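# Carry the printed block from desk to coffee table

## Task

Take the printed block that is on the desk and leave it resting on the coffee table. Nothing that stands on the floor may end up tipped over, and the robot must not topple or finish leaning, or the task counts as failed.

## Robot and tools

Robot: a Hello Robot Stretch 3. It has a two-wheel base, a mast carrying a lift, and a single arm that extends sideways to the robot's right. At the arm's end is a wrist (yaw, pitch, roll) and a five-finger hand. There is no sideways drive: to bring the hand forward or back, drive the base. The base is 0.33 m long and 0.34 m wide and pivots about a point 0.05 m behind its front edge. With the arm in and the wrist folded, turning sweeps a 0.28 m radius; an unfolded level wrist sticks out further.

Frames: the base frame has its origin on the floor between the drive wheels, x forward, y left, z up, in metres. hand_pose is reported in it; the hand point sits 0.045 m in front of the palm, with +z along the straight fingers, +y out of the palm and +x across the palm away from the thumb. The odometry frame is the base frame as it was at the start. base_odometry counts wheel turns only, so slip looks like travel; heading is in rad, left positive. If turned_by_wheels and turned_by_imu disagree by more than 0.15 rad, believe turned_by_imu. base_tilt is in degrees (forward and right positive) with up to about 4 degrees of fixed error.

Tool move runs one action. Its moving arguments:
- base: an object with exactly one key. translate_m is a relative drive from where the base last reported itself, metres, -3 to 3, forward positive. rotate_rad is a relative turn on the spot, radians, -6.4 to 6.4, left positive.
- joints: one flat object keyed by joint name, each value an absolute target. lift_m 0 to 1.1 m; arm_m 0 to 0.52 m; wrist_yaw_rad -1.345 to 4.42 (0 along the arm, positive toward the front); wrist_pitch_rad -1.57 to 0.451 (0 level, negative tips fingers down; sags about 0.05 near level); wrist_roll_rad -2.911 to 2.918 (2.62 palm down, -0.52 palm up); head_pan_rad -3.953 to 1.73 (0 forward, -1.57 along the arm); head_tilt_rad -1.53 to 0.419 (negative looks down). Hand motors hand_little, hand_ring, hand_middle, hand_index, hand_thumb_bend, hand_thumb_turn each take -1 (closed; for the thumb turn, in front of the palm) to +1 (open/straight; thumb beside palm). hand_force_limit (-1 to 1, about 0 to 10 N, 15 N for thumb motors) and hand_speed (-0.96 to 1) are settings, not motions.
- speeds: optional top speed per motion key, up to the max pace. pace: "default" or "max". Default/max: translate 0.12/0.30 m/s, rotate 0.76/1.90 rad/s, lift 0.11/0.15 m/s, arm 0.14/0.40 m/s. The base is capped at 0.10 m/s and 0.63 rad/s unless lift_m < 0.30, arm_m < 0.03 and wrist_yaw_rad > 2.54.
- contact_limits: only beside its own command. arm_m, translate_m, rotate_rad take a motor_effort percent (1 to 100) at which that motion halts; lift_m takes {"down": n, "up": n}, 1 to 100, as extra push beyond free motion (below about 12 may trip in free air).
- servos: "reboot", alone, to revive servos that switched off.
Also cameras (head_camera, nav_camera, wrist_camera, all) and blocking (false returns in about 0.5 s while motion continues). Motions in one action start together; actions end after 14 s at most. Unknown keys make a call invalid; out-of-range values get it refused, and then later move/wait/finished_scene calls in the same reply are skipped, as they are after any uncommanded stop.

Other tools: wait(seconds 0 to 10, cameras) returns state; stop brakes everything still moving; zoom_image(camera, region [x0,y0,x1,y1], pixels, up to 504 square) enlarges a recent image; show_instructions shows the reference page; finished_scene ends the scene for good, and the block must stay put afterwards.

Results: base_status and joint_status give done, moving, off_target (resting away from target, possibly still pushing), contact_stop (that joint goes slack), time_out or torque_fault. on_its_own lists what happened uncommanded; "held at" is a target. motor_effort is percent of max, with peak in brackets. hand_stopped_by lists little, ring, middle, index, thumb_bend, thumb_turn as moving, target, force, stalled or fault; the *_load_n values are fingertip loads in N, positive when pushed open; a lost grip drops them near 0. lidar_m: 12 distances from the base origin, 30-degree sectors starting straight ahead and going counter-clockwise, seeing only a plane 0.17 m up (table legs, not tops). wrist_depth_mm and head_depth_mm: 7x7 grids of depth in mm, "-" when unreadable. head_camera images arrive rotated (turn a quarter clockwise to fix), nav_camera the other way.

Gripping: each hand motor starts only when its target changes, stops at the target or when load reaches hand_force_limit, then locks. With the thumb turned in front of the palm the hand wraps objects 0.035 to 0.065 m thick. For gentle closing use hand_speed -0.94 or below. The wrist camera behind the palm can collide.

Cautions: fold or unfold the wrist only with lift_m 0.32 to 0.95, pitch -0.4, roll near 0. With yaw below -0.4, keep pitch at -0.5 or lower. Wrist and head have no contact stop and can fault after prolonged pushing. Pushing the arm into something rigid with the hand above about 0.45 m, or driving while the hand is caught on something, can tip the robot; back off if base_tilt shows a lean. Avoid drops, slams, hard hits and knocking over floor items. The world keeps running while you think, and loose things may get nudged occasionally.

Each tool is called after "Request:" as name([rows], argument=value, ...), one row to a line, values as JSON.

Reference images:

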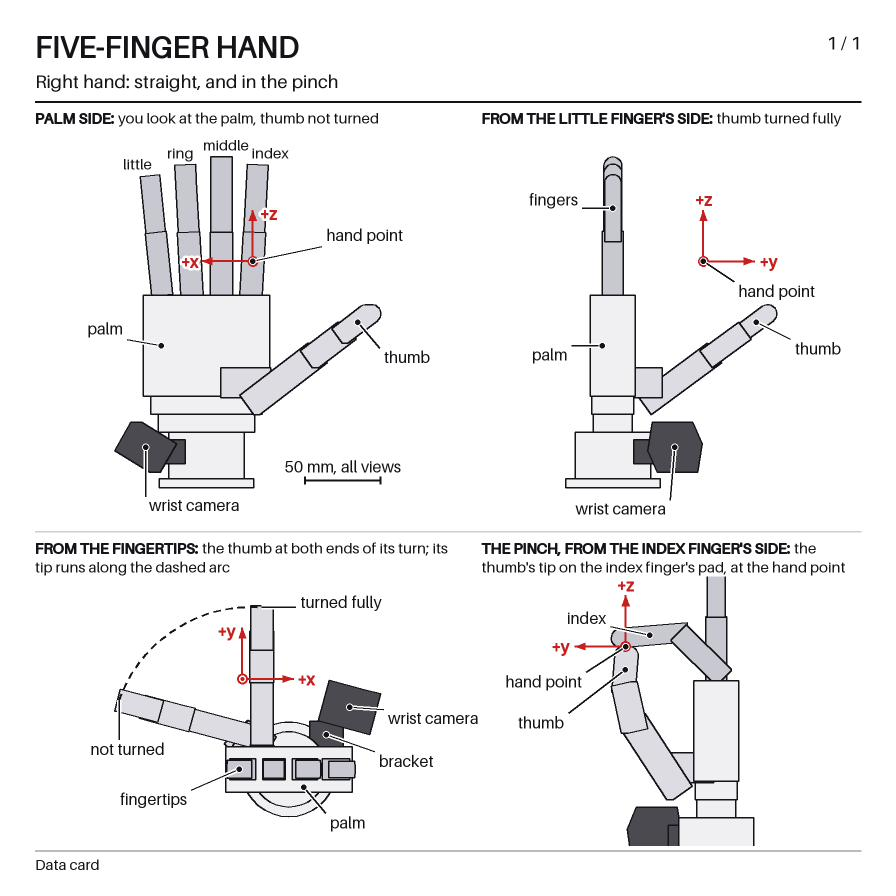

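## Session

Request:
move()

Scene clock: 0.00 s.
base_odometry: x=+0.000 y=+0.000 heading=+0.000
turned_by_wheels: +0.000
turned_by_imu: +0.000
base_tilt: forward=+1.4 right=+1.3
lidar_m: 0.99 1.86 1.21 1.20 1.08 0.82 0.82 0.89 0.78 0.76 0.81 1.00
head_depth_mm: 1865 2685 2875 2830 2794 1473 1068 / 1854 2670 2848 2873 2856 1500 1101 / 1844 2652 2939 2893 2844 2792 2696 / 1852 2595 2920 2907 2834 2805 2485 / 1813 2645 2924 2900 2832 2844 1999 / 1798 2629 2899 2879 2820 2860 2028 / 1583 2572 2975 2861 2849 2835 2650
base_status: not commanded
joint_positions: lift_m=+0.476 arm_m=+0.003 wrist_yaw_rad=+2.889 wrist_pitch_rad=-0.378 wrist_roll_rad=+0.000 head_pan_rad=+0.000 head_tilt_rad=-0.002 hand_little=+1.000 hand_ring=+1.000 hand_middle=+1.000 hand_index=+1.000 hand_thumb_turn=+1.000 hand_thumb_bend=+1.000 hand_force_limit=+0.000 hand_speed=-0.800
joint_status: not commanded
measured_speeds: all 0
hand_stopped_by: target,target,target,target,target,target
little_load_n: 0.0
ring_load_n: 0.0
middle_load_n: 0.0
index_load_n: 0.0
thumb_bend_load_n: 0.0
thumb_turn_load_n: 0.0
motor_effort: left_wheel=+0.9 right_wheel=-0.3 lift_m=+24.2 arm_m=-4.4 wrist_yaw_rad=-0.8 wrist_pitch_rad=+6.7 wrist_roll_rad=+0.3 head_pan_rad=-1.2 head_tilt_rad=+7.5
hand_pose: x=+0.0933 y=+0.0697 z=+0.5329 quat_wxyz=(-0.076, +0.313, +0.766, +0.556) (m; base frame)
wrist_depth_mm: 125 - - - - - - / 134 - - - - - - / 144 - - - - - - / 155 173 - - - - - / 170 178 111 943 911 - 990 / 770 183 - 112 785 810 794 / 654 - - 84 96 708 664
pictures: head_camera (sideways), nav_camera (sideways), wrist_camera
Images, in order (width x height): head_camera 896x504, nav_camera 672x504, wrist_camera 644x364.

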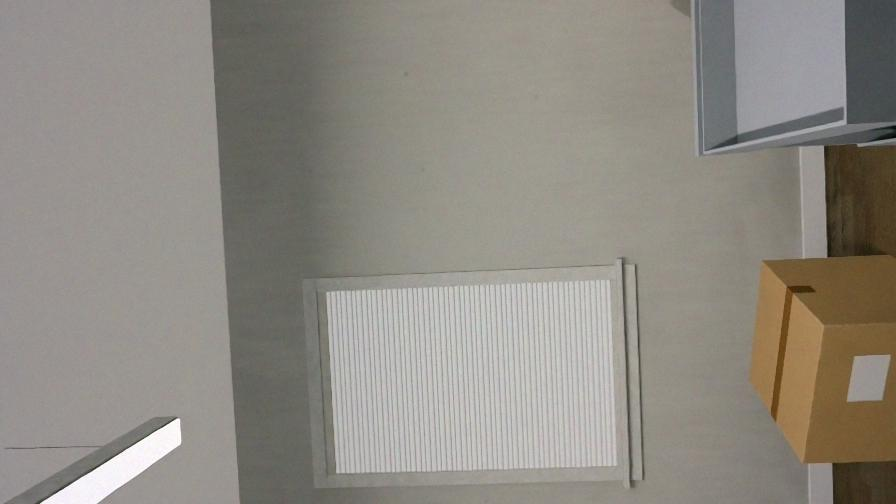

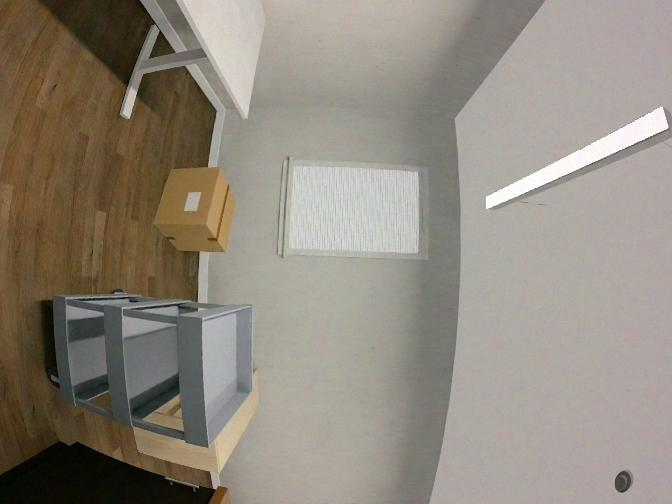

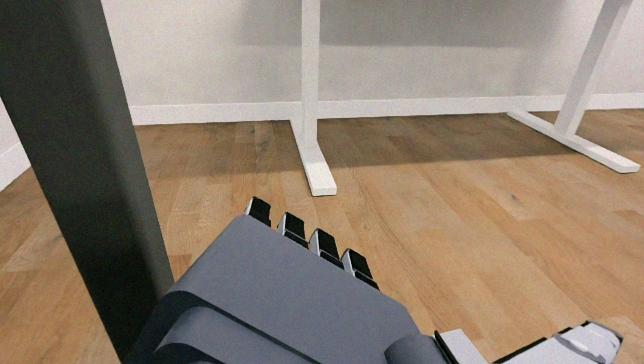

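Request:
move(joints={"head_pan_rad": 1.3, "head_tilt_rad": -0.4}, pace="max", cameras=["head_camera","nav_camera"])

Request:
move(joints={"head_pan_rad": -1.57, "head_tilt_rad": -0.4}, pace="max", cameras=["head_camera","nav_camera"])

Request:
move(joints={"head_pan_rad": -3.2, "head_tilt_rad": -0.4}, pace="max", cameras=["head_camera","nav_camera"])

Scene clock: 5.57 s.
move: done
base_odometry: x=+0.000 y=+0.000 heading=+0.000
turned_by_wheels: +0.000
turned_by_imu: +0.000
base_tilt: forward=+1.5 right=+1.3
lidar_m: 0.99 1.86 1.21 1.20 1.09 0.82 0.82 0.89 0.78 0.76 0.81 1.00
head_depth_mm: 1531 1654 1749 1606 1179 1924 1528 / 1512 1618 1703 1627 1124 1928 1539 / 1492 1571 1669 1655 1076 1952 1551 / 1456 1537 1639 1652 1088 1816 1506 / 1437 1503 1590 1634 1144 1871 1548 / 1400 1478 1545 1639 1748 1820 1560 / 1370 1440 1528 1608 1705 1791 1558
base_status: not commanded
joint_positions: lift_m=+0.476 arm_m=+0.003 wrist_yaw_rad=+2.889 wrist_pitch_rad=-0.378 wrist_roll_rad=+0.000 head_pan_rad=+1.325 head_tilt_rad=-0.397 hand_little=+1.000 hand_ring=+1.000 hand_middle=+1.000 hand_index=+1.000 hand_thumb_turn=+1.000 hand_thumb_bend=+1.000 hand_force_limit=+0.000 hand_speed=-0.800
joint_status: all done
measured_speeds: all 0
hand_stopped_by: target,target,target,target,target,target
little_load_n: 0.0
ring_load_n: 0.0
middle_load_n: 0.0
index_load_n: 0.0
thumb_bend_load_n: 0.0
thumb_turn_load_n: 0.0
motor_effort: left_wheel=+0.4(1.1) right_wheel=-0.3(0.8) lift_m=+24.2(24.5) arm_m=-10.2(11.0) wrist_yaw_rad=-0.6(1.3) wrist_pitch_rad=+6.9(7.3) wrist_roll_rad=+0.2(0.5) head_pan_rad=+1.3(6.9) head_tilt_rad=-3.7(4.9)
hand_pose: x=+0.0933 y=+0.0697 z=+0.5329 quat_wxyz=(-0.076, +0.313, +0.766, +0.556) (m; base frame)
wrist_depth_mm: 125 - - - - - - / 133 - - - - - - / 143 - - - - - - / 156 173 - - - - - / 171 177 111 924 932 971 995 / 746 183 - 112 807 802 823 / 646 - - 84 96 702 674
pictures: head_camera (sideways), nav_camera (sideways)
Images, in order (width x height): head_camera 896x504, nav_camera 672x504.

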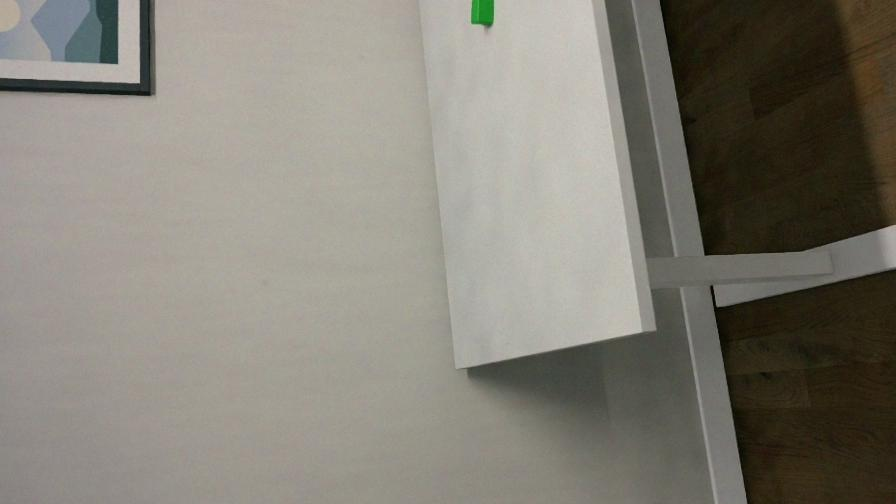

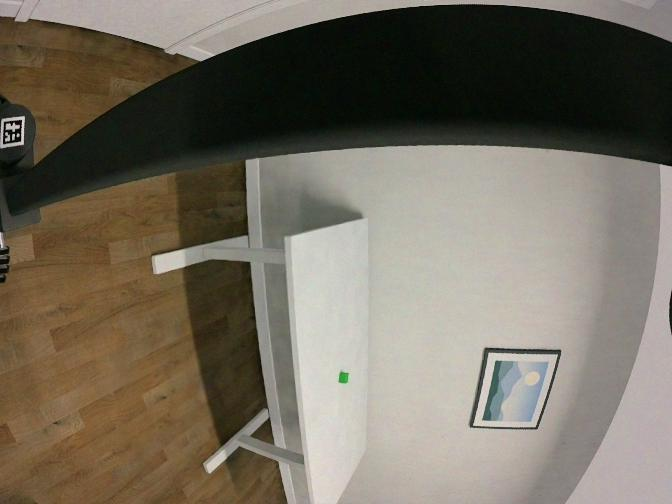

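Scene clock: 6.87 s.
move: done
base_odometry: x=+0.000 y=+0.000 heading=+0.000
turned_by_wheels: +0.000
turned_by_imu: +0.000
base_tilt: forward=+1.5 right=+1.3
lidar_m: 0.99 1.86 1.21 1.21 1.08 0.82 0.82 0.89 0.78 0.76 0.81 1.00
head_depth_mm: 2509 2538 2618 1185 832 871 939 / 2814 2901 3041 1193 830 868 937 / 2690 2926 3000 1196 829 870 935 / 2741 2854 3003 1218 833 868 937 / 2744 2899 3065 1225 829 864 928 / 2702 2858 3084 1242 827 863 925 / 2692 2886 3103 1242 823 860 922
base_status: not commanded
joint_positions: lift_m=+0.476 arm_m=+0.003 wrist_yaw_rad=+2.889 wrist_pitch_rad=-0.378 wrist_roll_rad=+0.000 head_pan_rad=-1.617 head_tilt_rad=-0.399 hand_little=+1.000 hand_ring=+1.000 hand_middle=+1.000 hand_index=+1.000 hand_thumb_turn=+1.000 hand_thumb_bend=+1.000 hand_force_limit=+0.000 hand_speed=-0.800
joint_status: all done
measured_speeds: all 0
hand_stopped_by: target,target,target,target,target,target
little_load_n: -0.5
ring_load_n: 0.0
middle_load_n: 0.0
index_load_n: 0.5
thumb_bend_load_n: 0.0
thumb_turn_load_n: 0.0
motor_effort: left_wheel=+0.8(1.1) right_wheel=-0.1(0.7) lift_m=+24.5(24.5) arm_m=-12.4(12.4) wrist_yaw_rad=-0.5(1.1) wrist_pitch_rad=+6.7(7.5) wrist_roll_rad=+0.3(0.5) head_pan_rad=+1.1(7.7) head_tilt_rad=-2.9(6.8)
hand_pose: x=+0.0933 y=+0.0697 z=+0.5329 quat_wxyz=(-0.076, +0.313, +0.766, +0.556) (m; base frame)
wrist_depth_mm: 125 - - - - - - / 133 - - - - - - / 143 - - - - - - / 155 173 - - - - - / 170 177 111 951 955 989 979 / 757 183 - 112 802 797 813 / 647 - - 84 96 702 688
pictures: head_camera (sideways), nav_camera (sideways)
Images, in order (width x height): head_camera 896x504, nav_camera 672x504.

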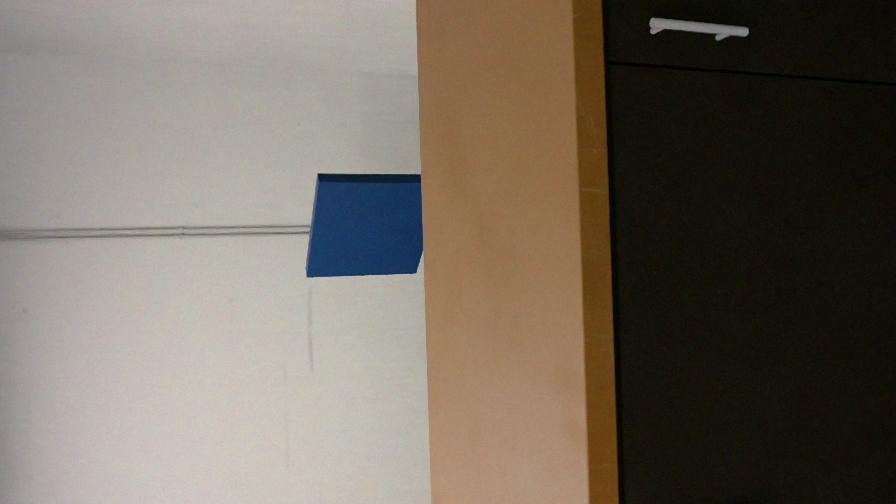

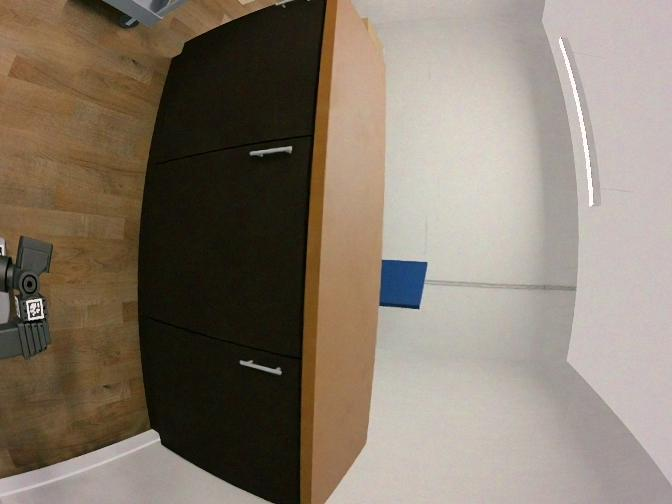

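Scene clock: 7.90 s.
move: done
base_odometry: x=+0.000 y=+0.000 heading=+0.000
turned_by_wheels: +0.000
turned_by_imu: +0.000
base_tilt: forward=+1.4 right=+1.3
lidar_m: 0.99 1.86 1.21 1.21 1.08 0.82 0.82 0.89 0.78 0.76 0.81 1.00
head_depth_mm: 714 755 802 852 908 976 1051 / 709 747 795 839 902 963 1037 / 696 734 777 827 886 949 1016 / 715 758 799 844 903 970 1037 / 708 750 791 841 892 956 1032 / 704 743 782 831 886 947 1009 / 695 736 779 824 879 938 1006
base_status: not commanded
joint_positions: lift_m=+0.476 arm_m=+0.003 wrist_yaw_rad=+2.889 wrist_pitch_rad=-0.378 wrist_roll_rad=+0.000 head_pan_rad=-3.253 head_tilt_rad=-0.400 hand_little=+1.000 hand_ring=+1.000 hand_middle=+1.000 hand_index=+1.000 hand_thumb_turn=+1.000 hand_thumb_bend=+1.000 hand_force_limit=+0.000 hand_speed=-0.800
joint_status: all done
measured_speeds: all 0
hand_stopped_by: target,target,target,target,target,target
little_load_n: 0.0
ring_load_n: 0.0
middle_load_n: 0.0
index_load_n: 0.0
thumb_bend_load_n: 0.0
thumb_turn_load_n: 0.0
motor_effort: left_wheel=+0.7(0.9) right_wheel=-0.2(0.6) lift_m=+24.3(24.6) arm_m=-13.5(13.6) wrist_yaw_rad=-0.8(1.3) wrist_pitch_rad=+6.9(7.4) wrist_roll_rad=+0.4(0.4) head_pan_rad=+0.6(6.3) head_tilt_rad=-3.2(6.4)
hand_pose: x=+0.0933 y=+0.0697 z=+0.5329 quat_wxyz=(-0.076, +0.313, +0.766, +0.556) (m; base frame)
wrist_depth_mm: 125 - - - - - - / 134 - - - - - - / 143 - - - - - - / 156 173 - - - - - / 170 177 111 927 985 977 974 / 767 183 - 112 794 774 792 / 641 - - 84 96 707 659
pictures: head_camera (sideways), nav_camera (sideways)
Images, in order (width x height): head_camera 896x504, nav_camera 672x504.

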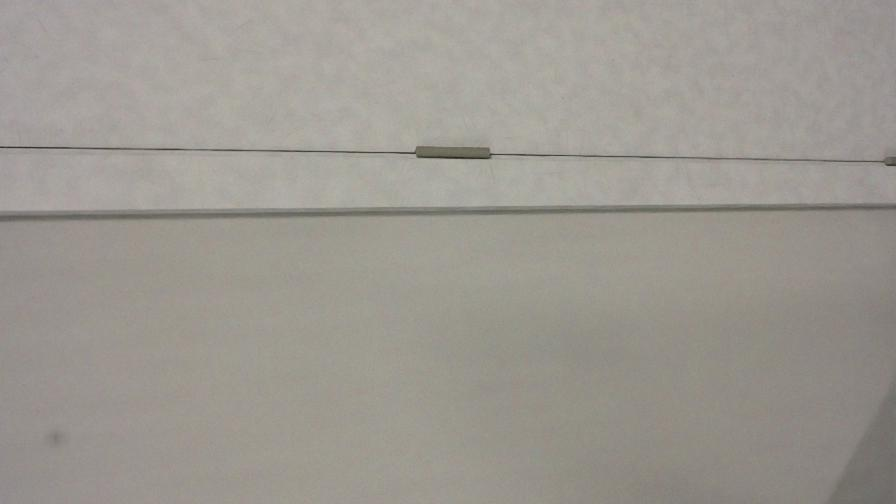

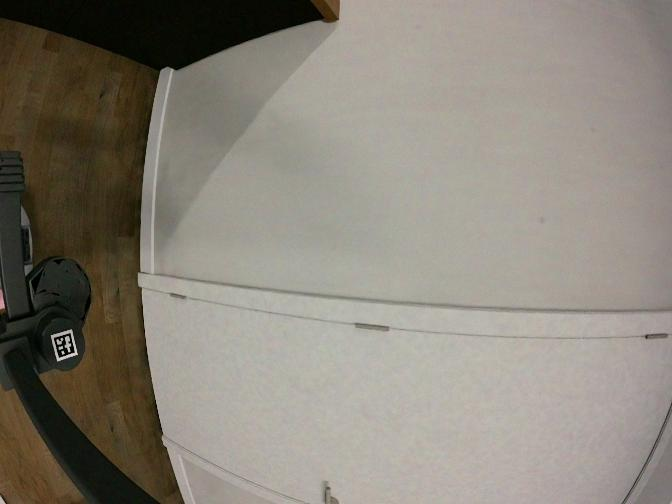

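Request:
move(joints={"head_pan_rad": -0.7, "head_tilt_rad": -0.5}, pace="max", cameras=["head_camera","nav_camera"])

Request:
move(joints={"head_pan_rad": 0.7, "head_tilt_rad": -0.5}, pace="max", cameras=["head_camera","nav_camera"])

Request:
move(joints={"head_pan_rad": 1.72, "head_tilt_rad": -0.5}, pace="max", cameras=["head_camera","nav_camera"])

Scene clock: 11.53 s.
move: done
base_odometry: x=+0.000 y=+0.000 heading=+0.000
turned_by_wheels: +0.000
turned_by_imu: +0.000
base_tilt: forward=+1.5 right=+1.2
lidar_m: 0.99 1.87 1.21 1.21 1.08 0.83 0.82 0.89 0.78 0.76 0.81 1.00
head_depth_mm: 3329 3595 1478 969 1019 1088 1177 / 3534 3758 3458 1077 1145 1233 1366 / 3378 3614 3841 1207 1323 1468 1409 / 3169 3283 3616 2245 2229 1750 1421 / 2930 3145 3215 2001 1365 1498 1424 / 2744 3010 2653 1279 1406 1501 1361 / 2568 2784 2732 1215 1426 1402 1322
base_status: not commanded
joint_positions: lift_m=+0.476 arm_m=+0.003 wrist_yaw_rad=+2.889 wrist_pitch_rad=-0.378 wrist_roll_rad=+0.000 head_pan_rad=-0.648 head_tilt_rad=-0.502 hand_little=+1.000 hand_ring=+1.000 hand_middle=+1.000 hand_index=+1.000 hand_thumb_turn=+1.000 hand_thumb_bend=+1.000 hand_force_limit=+0.000 hand_speed=-0.800
joint_status: all done
measured_speeds: all 0
hand_stopped_by: target,target,target,target,target,target
little_load_n: 0.0
ring_load_n: 0.0
middle_load_n: 0.0
index_load_n: 0.0
thumb_bend_load_n: 0.0
thumb_turn_load_n: 0.0
motor_effort: left_wheel=+0.5(0.9) right_wheel=-0.2(0.6) lift_m=+24.4(24.8) arm_m=-18.7(19.2) wrist_yaw_rad=-1.2(1.2) wrist_pitch_rad=+6.9(7.3) wrist_roll_rad=+0.3(0.5) head_pan_rad=-2.4(6.2) head_tilt_rad=-3.3(7.6)
hand_pose: x=+0.0933 y=+0.0697 z=+0.5329 quat_wxyz=(-0.076, +0.313, +0.766, +0.556) (m; base frame)
wrist_depth_mm: 124 - - - - - - / 133 - - - - - - / 144 - - - - - - / 155 173 - - - - - / 171 178 111 965 945 983 - / 758 182 - 112 801 788 819 / 665 - - 84 96 688 653
pictures: head_camera (sideways), nav_camera (sideways)
Images, in order (width x height): head_camera 896x504, nav_camera 672x504.

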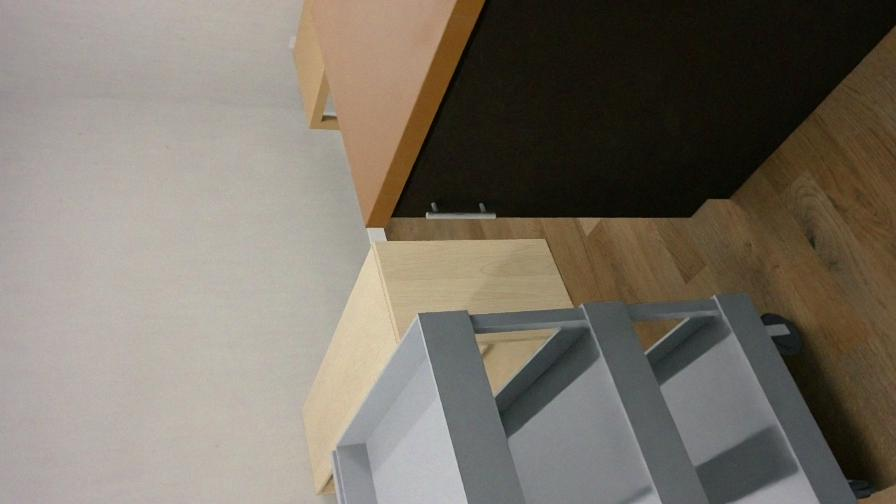

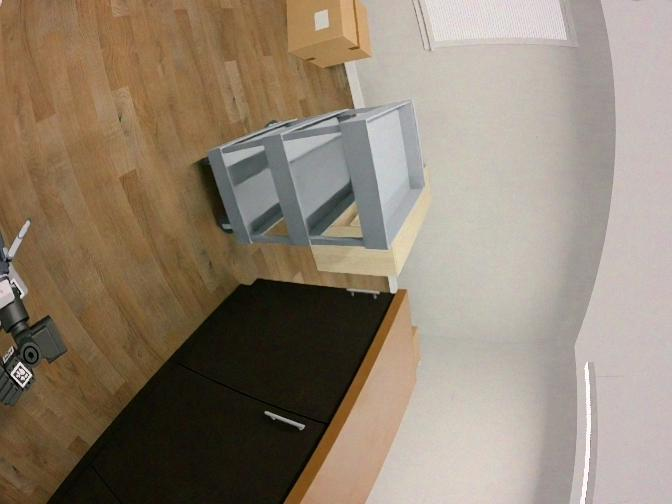

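Scene clock: 12.53 s.
move: done
base_odometry: x=+0.000 y=+0.000 heading=+0.000
turned_by_wheels: +0.000
turned_by_imu: +0.000
base_tilt: forward=+1.6 right=+1.4
lidar_m: 0.99 1.87 1.21 1.21 1.08 0.82 0.82 0.89 0.78 0.76 0.81 1.00
head_depth_mm: 2699 2939 3179 3085 2199 1718 1413 / 2424 2722 2818 3010 2204 1721 1425 / 2234 2407 2408 2084 2150 1716 1407 / 2013 2180 2065 1503 2232 1722 1416 / 1845 1984 2015 1344 2228 1727 1421 / 1698 1820 1872 1275 2121 1727 1423 / 1561 1663 1736 1290 1956 1724 1423
base_status: not commanded
joint_positions: lift_m=+0.476 arm_m=+0.003 wrist_yaw_rad=+2.889 wrist_pitch_rad=-0.378 wrist_roll_rad=+0.000 head_pan_rad=+0.751 head_tilt_rad=-0.502 hand_little=+1.000 hand_ring=+1.000 hand_middle=+1.000 hand_index=+1.000 hand_thumb_turn=+1.000 hand_thumb_bend=+1.000 hand_force_limit=+0.000 hand_speed=-0.800
joint_status: all done
measured_speeds: all 0
hand_stopped_by: target,target,target,target,target,target
little_load_n: 0.0
ring_load_n: 0.0
middle_load_n: 0.0
index_load_n: 0.0
thumb_bend_load_n: 0.0
thumb_turn_load_n: 0.0
motor_effort: left_wheel=-0.1(1.0) right_wheel=-0.1(0.6) lift_m=+24.6(24.9) arm_m=-20.5(21.0) wrist_yaw_rad=-1.0(1.2) wrist_pitch_rad=+7.0(7.7) wrist_roll_rad=+0.3(0.5) head_pan_rad=-2.5(5.5) head_tilt_rad=-2.1(7.7)
hand_pose: x=+0.0933 y=+0.0697 z=+0.5329 quat_wxyz=(-0.076, +0.313, +0.766, +0.556) (m; base frame)
wrist_depth_mm: 124 - - - - - - / 134 - - - - - - / 143 - - - - - - / 156 173 - - - - - / 170 178 112 952 938 960 991 / 745 182 - 112 799 808 800 / 651 - - 84 96 691 670
pictures: head_camera (sideways), nav_camera (sideways)
Images, in order (width x height): head_camera 896x504, nav_camera 672x504.

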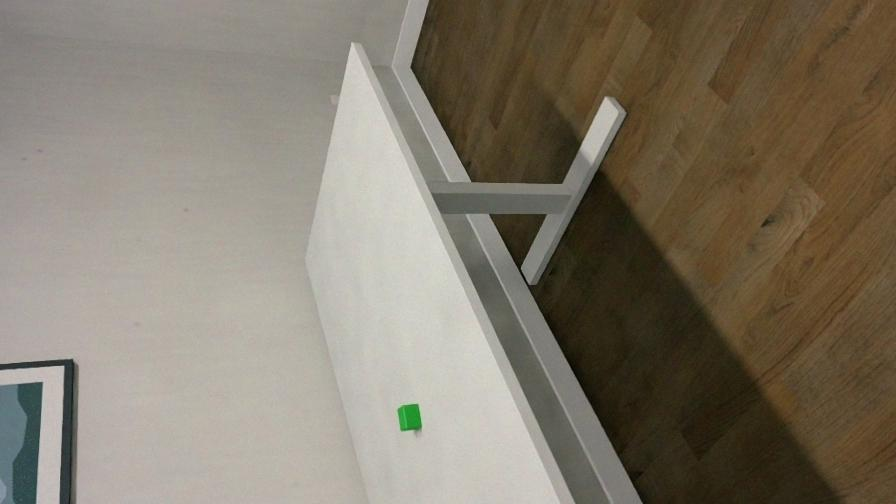

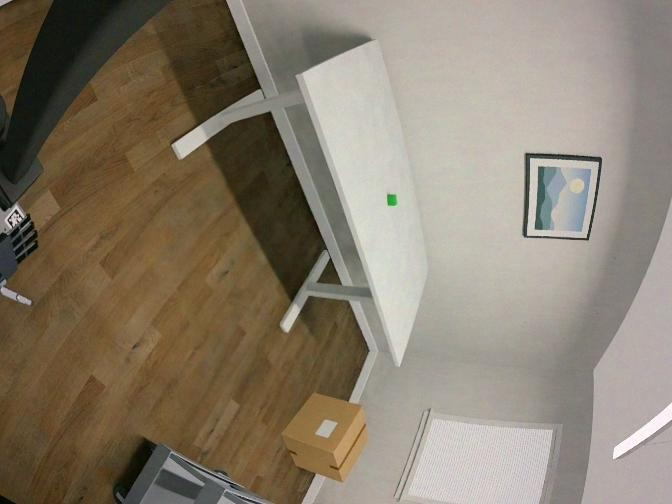

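Scene clock: 13.43 s.
move: done
base_odometry: x=+0.000 y=+0.000 heading=+0.000
turned_by_wheels: +0.000
turned_by_imu: +0.000
base_tilt: forward=+1.5 right=+1.4
lidar_m: 0.99 1.86 1.21 1.21 1.08 0.82 0.82 0.89 0.78 0.76 0.81 1.00
head_depth_mm: 1350 1452 1560 1311 1321 1563 1369 / 1381 1478 1599 1724 1892 1724 1402 / 1411 1504 1637 1760 1913 1728 1406 / 1450 1550 1669 1807 1961 1731 1420 / 1468 1578 1706 1852 2000 1729 1415 / 1502 1621 1751 1894 2052 1788 1455 / 1519 1625 1765 - - - -
base_status: not commanded
joint_positions: lift_m=+0.476 arm_m=+0.003 wrist_yaw_rad=+2.889 wrist_pitch_rad=-0.378 wrist_roll_rad=+0.000 head_pan_rad=+1.764 head_tilt_rad=-0.502 hand_little=+1.000 hand_ring=+1.000 hand_middle=+1.000 hand_index=+1.000 hand_thumb_turn=+1.000 hand_thumb_bend=+1.000 hand_force_limit=+0.000 hand_speed=-0.800
joint_status: all done
measured_speeds: all 0
hand_stopped_by: target,target,target,target,target,target
little_load_n: 0.0
ring_load_n: 0.0
middle_load_n: 0.0
index_load_n: 0.0
thumb_bend_load_n: 0.0
thumb_turn_load_n: 0.0
motor_effort: left_wheel=+0.1(0.8) right_wheel=-0.1(0.5) lift_m=+24.9(24.9) arm_m=-21.8(22.2) wrist_yaw_rad=-0.7(1.1) wrist_pitch_rad=+6.4(7.4) wrist_roll_rad=+0.3(0.5) head_pan_rad=-1.3(6.5) head_tilt_rad=-1.3(7.4)
hand_pose: x=+0.0933 y=+0.0697 z=+0.5329 quat_wxyz=(-0.076, +0.313, +0.766, +0.556) (m; base frame)
wrist_depth_mm: 125 - - - - - - / 134 - - - - - - / 143 - - - - - - / 156 173 - - - - - / 171 177 111 952 972 974 983 / 748 182 - 112 806 815 838 / 644 - - 84 96 706 667
pictures: head_camera (sideways), nav_camera (sideways)
Images, in order (width x height): head_camera 896x504, nav_camera 672x504.

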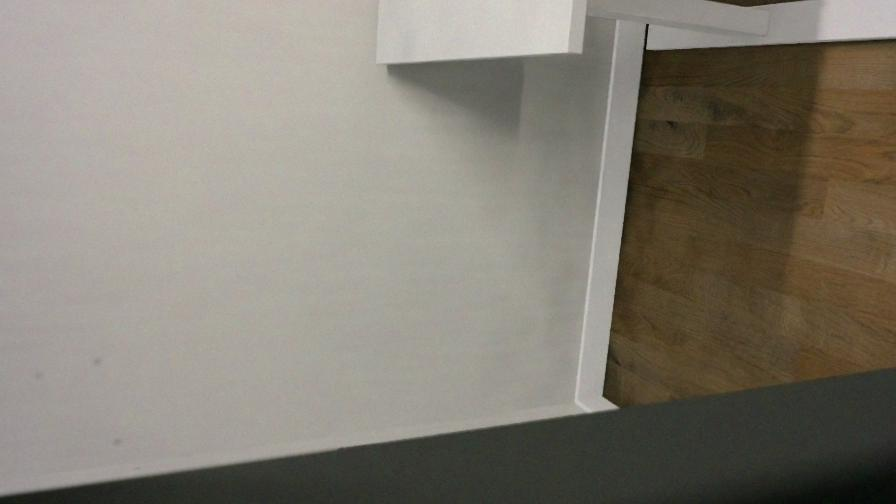

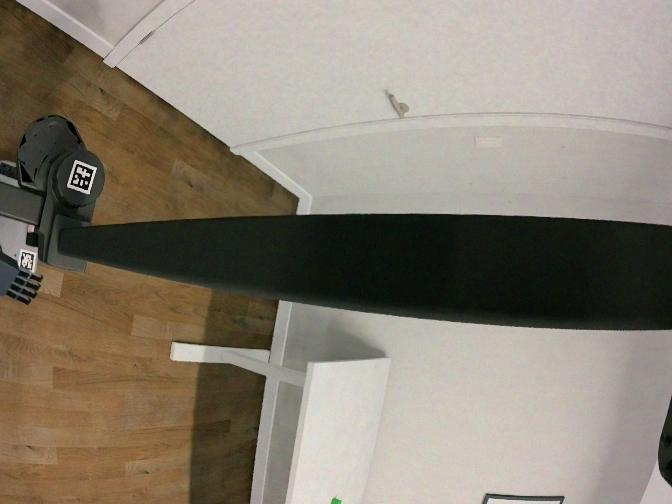

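Request:
move(joints={"head_pan_rad": -0.45, "head_tilt_rad": -0.4}, pace="max", cameras=["head_camera","nav_camera"])

Request:
zoom_image(camera="head_camera", region=[260, 100, 764, 504])

Request:
move(joints={"head_pan_rad": 1.0, "head_tilt_rad": -0.45}, pace="max", cameras=["head_camera","nav_camera"])

Request:
zoom_image(camera="head_camera", region=[340, 150, 540, 350])

Scene clock: 29.83 s.
move: done
base_odometry: x=+0.000 y=+0.000 heading=+0.000
turned_by_wheels: +0.000
turned_by_imu: -0.001
base_tilt: forward=+1.6 right=+1.3
lidar_m: 0.99 1.86 1.21 1.21 1.08 0.82 0.82 0.89 0.78 0.76 0.81 1.00
head_depth_mm: 3403 3602 3810 1163 1119 1177 1238 / 3131 3310 3575 3361 1308 1376 1472 / 3066 3184 3394 2090 2160 1921 1512 / 2909 3019 3248 2092 1421 1334 1409 / 2750 2931 3039 1547 1458 1329 1417 / 2627 2801 2947 1577 1212 1255 1368 / 2548 2665 2769 1519 1024 1348 1462
base_status: not commanded
joint_positions: lift_m=+0.476 arm_m=+0.003 wrist_yaw_rad=+2.889 wrist_pitch_rad=-0.378 wrist_roll_rad=+0.000 head_pan_rad=-0.497 head_tilt_rad=-0.401 hand_little=+1.000 hand_ring=+1.000 hand_middle=+1.000 hand_index=+1.000 hand_thumb_turn=+1.000 hand_thumb_bend=+1.000 hand_force_limit=+0.000 hand_speed=-0.800
joint_status: all done
measured_speeds: all 0
hand_stopped_by: target,target,target,target,target,target
little_load_n: 0.0
ring_load_n: 0.0
middle_load_n: 0.0
index_load_n: 0.0
thumb_bend_load_n: 0.0
thumb_turn_load_n: 0.0
motor_effort: left_wheel=+0.5(1.1) right_wheel=-0.3(0.5) lift_m=+25.2(25.2) arm_m=-22.2(23.2) wrist_yaw_rad=-0.1(1.0) wrist_pitch_rad=+6.4(7.5) wrist_roll_rad=+0.2(0.5) head_pan_rad=+0.5(7.0) head_tilt_rad=+4.1(9.1)
hand_pose: x=+0.0933 y=+0.0697 z=+0.5329 quat_wxyz=(-0.076, +0.313, +0.766, +0.556) (m; base frame)
wrist_depth_mm: 125 - - - - - - / 133 - - - - - - / 143 - - - - - - / 157 173 - - - - - / 171 178 112 962 964 - 964 / 756 183 - 112 797 799 805 / 638 - - 84 96 703 674
pictures: head_camera (sideways), nav_camera (sideways)
Images, in order (width x height): head_camera 896x504, nav_camera 672x504.

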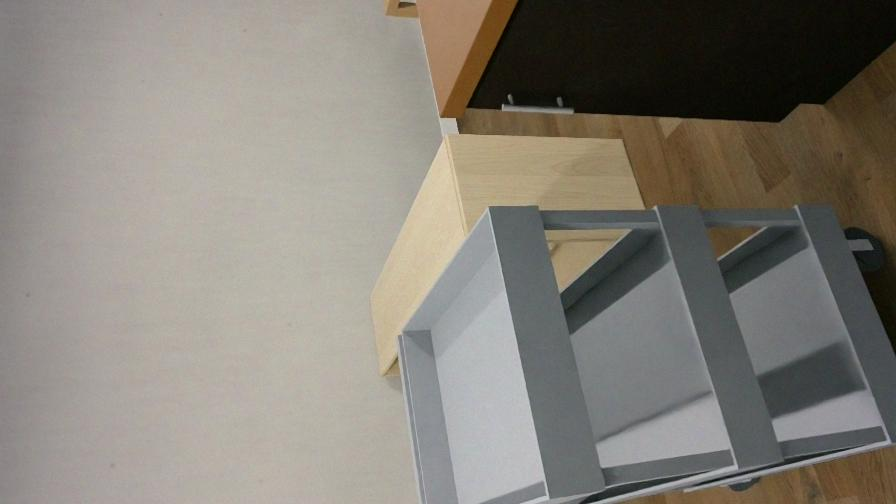

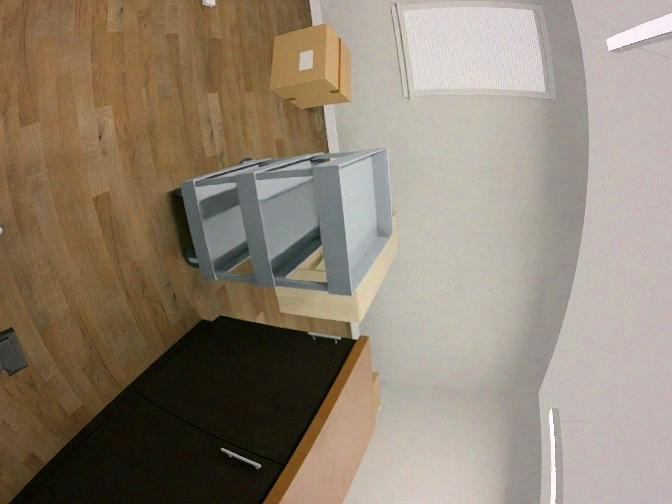

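Scaled by 1.000.

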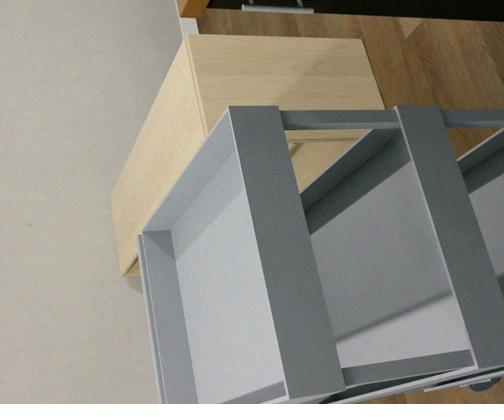

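Scene clock: 30.87 s.
move: done
base_odometry: x=+0.000 y=+0.000 heading=+0.000
turned_by_wheels: +0.000
turned_by_imu: +0.000
base_tilt: forward=+1.5 right=+1.3
lidar_m: 0.99 1.86 1.22 1.21 1.08 0.82 0.82 0.89 0.77 0.76 0.81 1.00
head_depth_mm: 1963 2144 2303 1524 2114 1805 1466 / 1847 1970 2100 1434 2346 1832 1474 / 1723 1862 1975 1439 2228 1813 1472 / 1634 1751 1859 1460 2083 1831 1489 / 1560 1666 1763 1455 1152 1842 1496 / 1498 1574 1665 1469 1058 1869 1494 / 1427 1501 1577 1473 1013 1695 1458
base_status: not commanded
joint_positions: lift_m=+0.476 arm_m=+0.003 wrist_yaw_rad=+2.889 wrist_pitch_rad=-0.378 wrist_roll_rad=+0.000 head_pan_rad=+1.006 head_tilt_rad=-0.444 hand_little=+1.000 hand_ring=+1.000 hand_middle=+1.000 hand_index=+1.000 hand_thumb_turn=+1.000 hand_thumb_bend=+1.000 hand_force_limit=+0.000 hand_speed=-0.800
joint_status: all done
measured_speeds: all 0
hand_stopped_by: target,target,target,target,target,target
little_load_n: 0.0
ring_load_n: 0.0
middle_load_n: 0.0
index_load_n: 0.0
thumb_bend_load_n: 0.0
thumb_turn_load_n: 0.0
motor_effort: left_wheel=+0.8(1.0) right_wheel=-0.5(0.7) lift_m=+25.4(25.4) arm_m=-22.5(22.9) wrist_yaw_rad=-1.0(1.1) wrist_pitch_rad=+6.7(7.3) wrist_roll_rad=+0.4(0.5) head_pan_rad=+3.0(5.6) head_tilt_rad=-3.1(9.0)
hand_pose: x=+0.0933 y=+0.0697 z=+0.5329 quat_wxyz=(-0.076, +0.313, +0.766, +0.556) (m; base frame)
wrist_depth_mm: 124 - - - - - - / 134 - - - - - - / 143 - - - - - - / 155 172 - - - - - / 171 178 111 952 955 977 - / 749 183 - 112 800 803 805 / 644 - - 84 96 689 683
pictures: head_camera (sideways), nav_camera (sideways)
Images, in order (width x height): head_camera 896x504, nav_camera 672x504.

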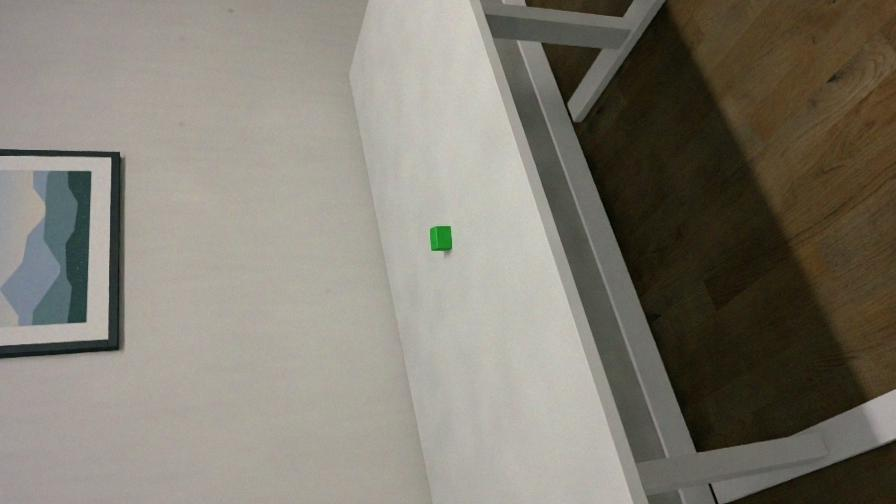

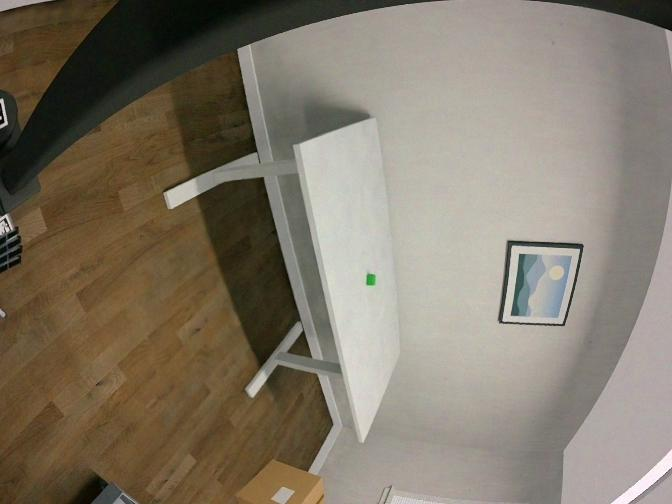

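Scaled by 2.520 from the camera's 896x504 image, which has a finer 1280x720 frame.

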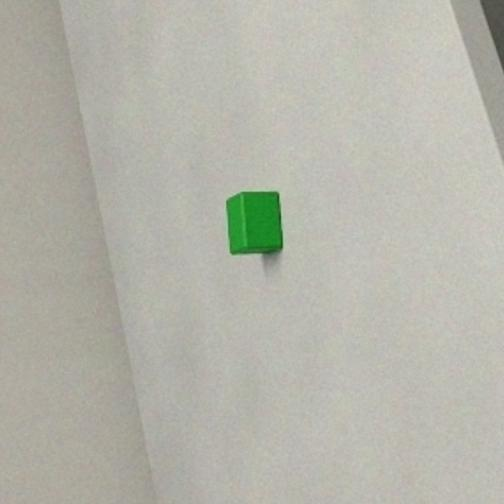

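Request:
move(base={"rotate_rad": 2.64}, joints={"lift_m": 0.9, "head_pan_rad": -1.57, "head_tilt_rad": -0.5}, pace="max", cameras=["head_camera","nav_camera"])

Request:
move(joints={"wrist_yaw_rad": 0, "hand_thumb_turn": -1, "hand_speed": 0.3}, pace="max", cameras=["head_camera","nav_camera","wrist_camera"])

Scene clock: 70.50 s.
move: done
base_odometry: x=+0.000 y=+0.000 heading=+2.640
turned_by_wheels: +2.640
turned_by_imu: +2.647
base_tilt: forward=+1.5 right=+1.3
lidar_m: 0.82 0.82 0.89 0.78 0.77 0.81 1.00 0.99 1.87 1.21 1.21 1.08
head_depth_mm: 1906 2069 2001 1490 2087 1704 1496 / 1810 1916 1977 1330 2174 1749 1417 / 1660 1816 1890 1259 2199 1729 1412 / 1591 1726 1810 1271 2104 1737 1423 / 1521 1646 1719 1271 1985 1750 1417 / 1452 1564 1648 1279 1398 1694 1387 / 1399 1482 1584 1293 997 1678 1420
base_status: done
joint_positions: lift_m=+0.900 arm_m=+0.003 wrist_yaw_rad=+2.889 wrist_pitch_rad=-0.379 wrist_roll_rad=+0.000 head_pan_rad=-1.571 head_tilt_rad=-0.501 hand_little=+1.000 hand_ring=+1.000 hand_middle=+1.000 hand_index=+1.000 hand_thumb_turn=+1.000 hand_thumb_bend=+1.000 hand_force_limit=+0.000 hand_speed=-0.800
joint_status: all done
measured_speeds: all 0
hand_stopped_by: target,target,target,target,target,target
little_load_n: 0.0
ring_load_n: 0.0
middle_load_n: 0.0
index_load_n: 0.0
thumb_bend_load_n: 0.0
thumb_turn_load_n: 0.0
motor_effort: left_wheel=-7.8(12.0) right_wheel=+4.8(10.9) lift_m=+31.6(38.6) arm_m=-21.4(23.5) wrist_yaw_rad=-0.4(1.5) wrist_pitch_rad=+6.7(7.9) wrist_roll_rad=+0.3(0.5) head_pan_rad=+3.7(6.8) head_tilt_rad=+0.0(7.6)
hand_pose: x=+0.0933 y=+0.0696 z=+0.9570 quat_wxyz=(-0.076, +0.313, +0.766, +0.556) (m; base frame)
wrist_depth_mm: 125 - - - - - - / 134 668 - - - - - / 144 164 - - - - - / 154 163 - - - - - / 165 176 109 - - - - / - 184 - 112 - - - / - - - 84 96 - 107
pictures: head_camera (sideways), nav_camera (sideways)
Images, in order (width x height): head_camera 896x504, nav_camera 672x504.

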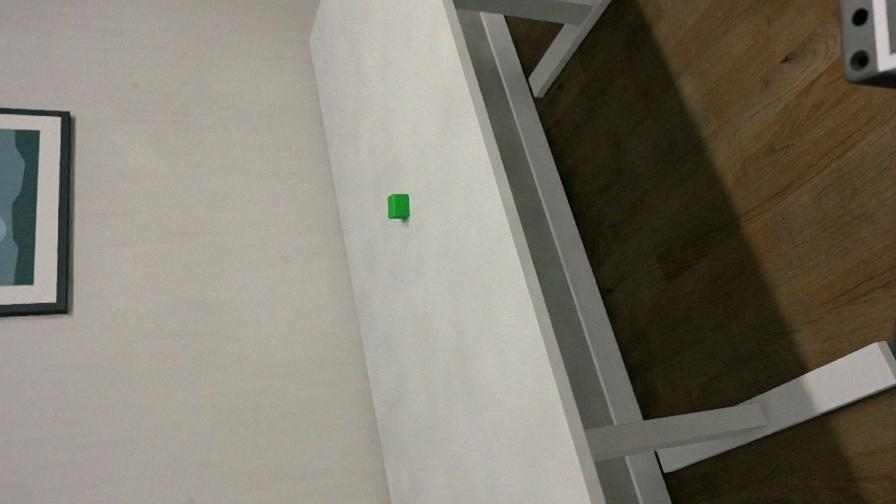

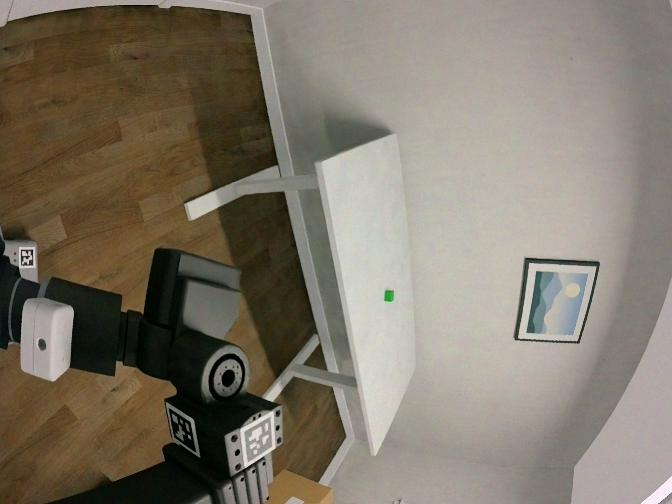

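Scene clock: 72.27 s.
move: done
base_odometry: x=+0.000 y=+0.000 heading=+2.640
turned_by_wheels: +0.000
turned_by_imu: +0.000
base_tilt: forward=+1.5 right=+1.4
lidar_m: 0.82 0.82 0.89 0.78 0.77 0.81 1.00 0.99 1.86 1.21 1.21 1.08
head_depth_mm: 1883 2059 2033 1496 2111 1710 1491 / 1779 1931 1966 1327 2221 1622 1421 / 1677 1811 1890 1262 2206 1730 - / 1587 1724 1817 1269 2110 1733 347 / 1515 1626 1730 1266 1988 1722 1387 / 1468 1548 1644 1273 1375 1703 1384 / 1390 1475 1577 1292 998 1699 1420
base_status: not commanded
joint_positions: lift_m=+0.900 arm_m=+0.003 wrist_yaw_rad=+0.002 wrist_pitch_rad=-0.379 wrist_roll_rad=+0.000 head_pan_rad=-1.570 head_tilt_rad=-0.501 hand_little=+1.000 hand_ring=+1.000 hand_middle=+1.000 hand_index=+1.000 hand_thumb_turn=-1.000 hand_thumb_bend=+1.000 hand_force_limit=+0.000 hand_speed=+0.300
joint_status: all done
measured_speeds: all 0
hand_stopped_by: target,target,target,target,target,target
little_load_n: 0.0
ring_load_n: 0.0
middle_load_n: 0.0
index_load_n: 0.0
thumb_bend_load_n: 0.0
thumb_turn_load_n: 0.0
motor_effort: left_wheel=-7.2(8.0) right_wheel=+5.0(5.2) lift_m=+27.8(31.8) arm_m=-21.6(22.7) wrist_yaw_rad=-1.7(10.6) wrist_pitch_rad=+7.5(7.8) wrist_roll_rad=+0.3(0.4) head_pan_rad=+4.1(4.9) head_tilt_rad=+0.2(1.5)
hand_pose: x=-0.0777 y=-0.3873 z=+0.9570 quat_wxyz=(+0.542, +0.800, -0.213, +0.145) (m; base frame)
wrist_depth_mm: - - - - - - - / - - - - - - - / - - - - - 113 - / - - - - - - - / - - 111 - 91 - - / - - - 112 - - - / - - - 84 85 - -
pictures: head_camera (sideways), nav_camera (sideways), wrist_camera
Images, in order (width x height): head_camera 896x504, nav_camera 672x504, wrist_camera 644x364.

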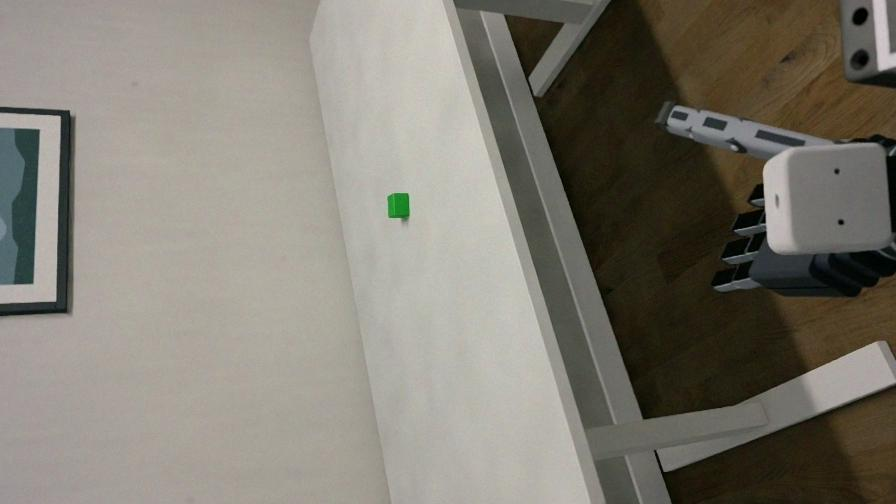

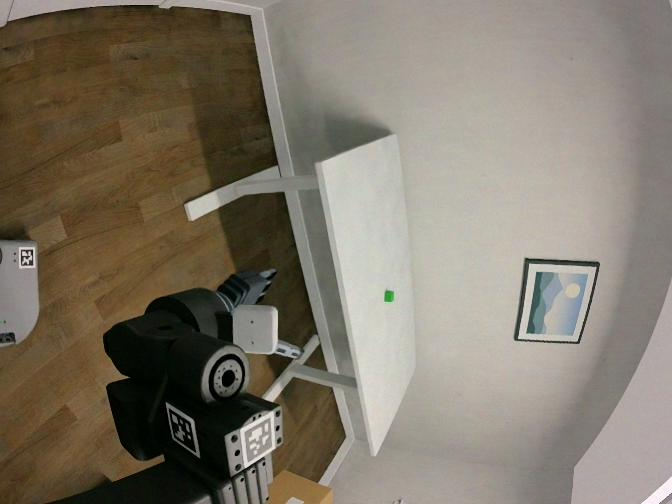

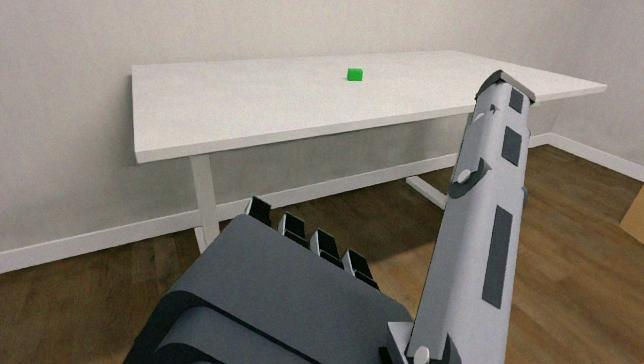

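Request:
zoom_image(camera="head_camera", region=[350, 155, 450, 255])

Request:
zoom_image(camera="wrist_camera", region=[305, 40, 405, 110])

Scaled by 5.040 from the camera's 896x504 image, which has a finer 1280x720 frame.

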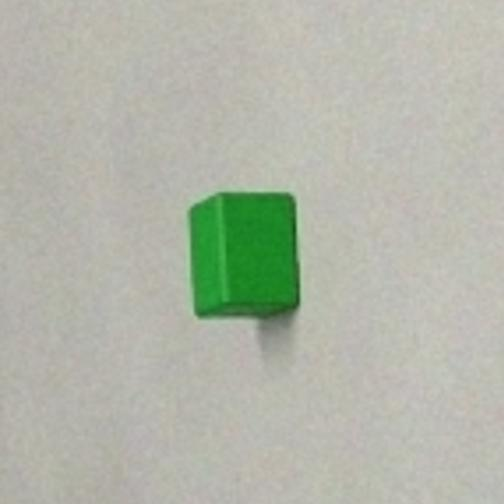

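Scaled by 5.040.

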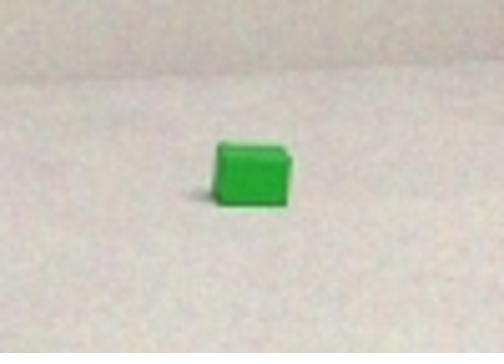

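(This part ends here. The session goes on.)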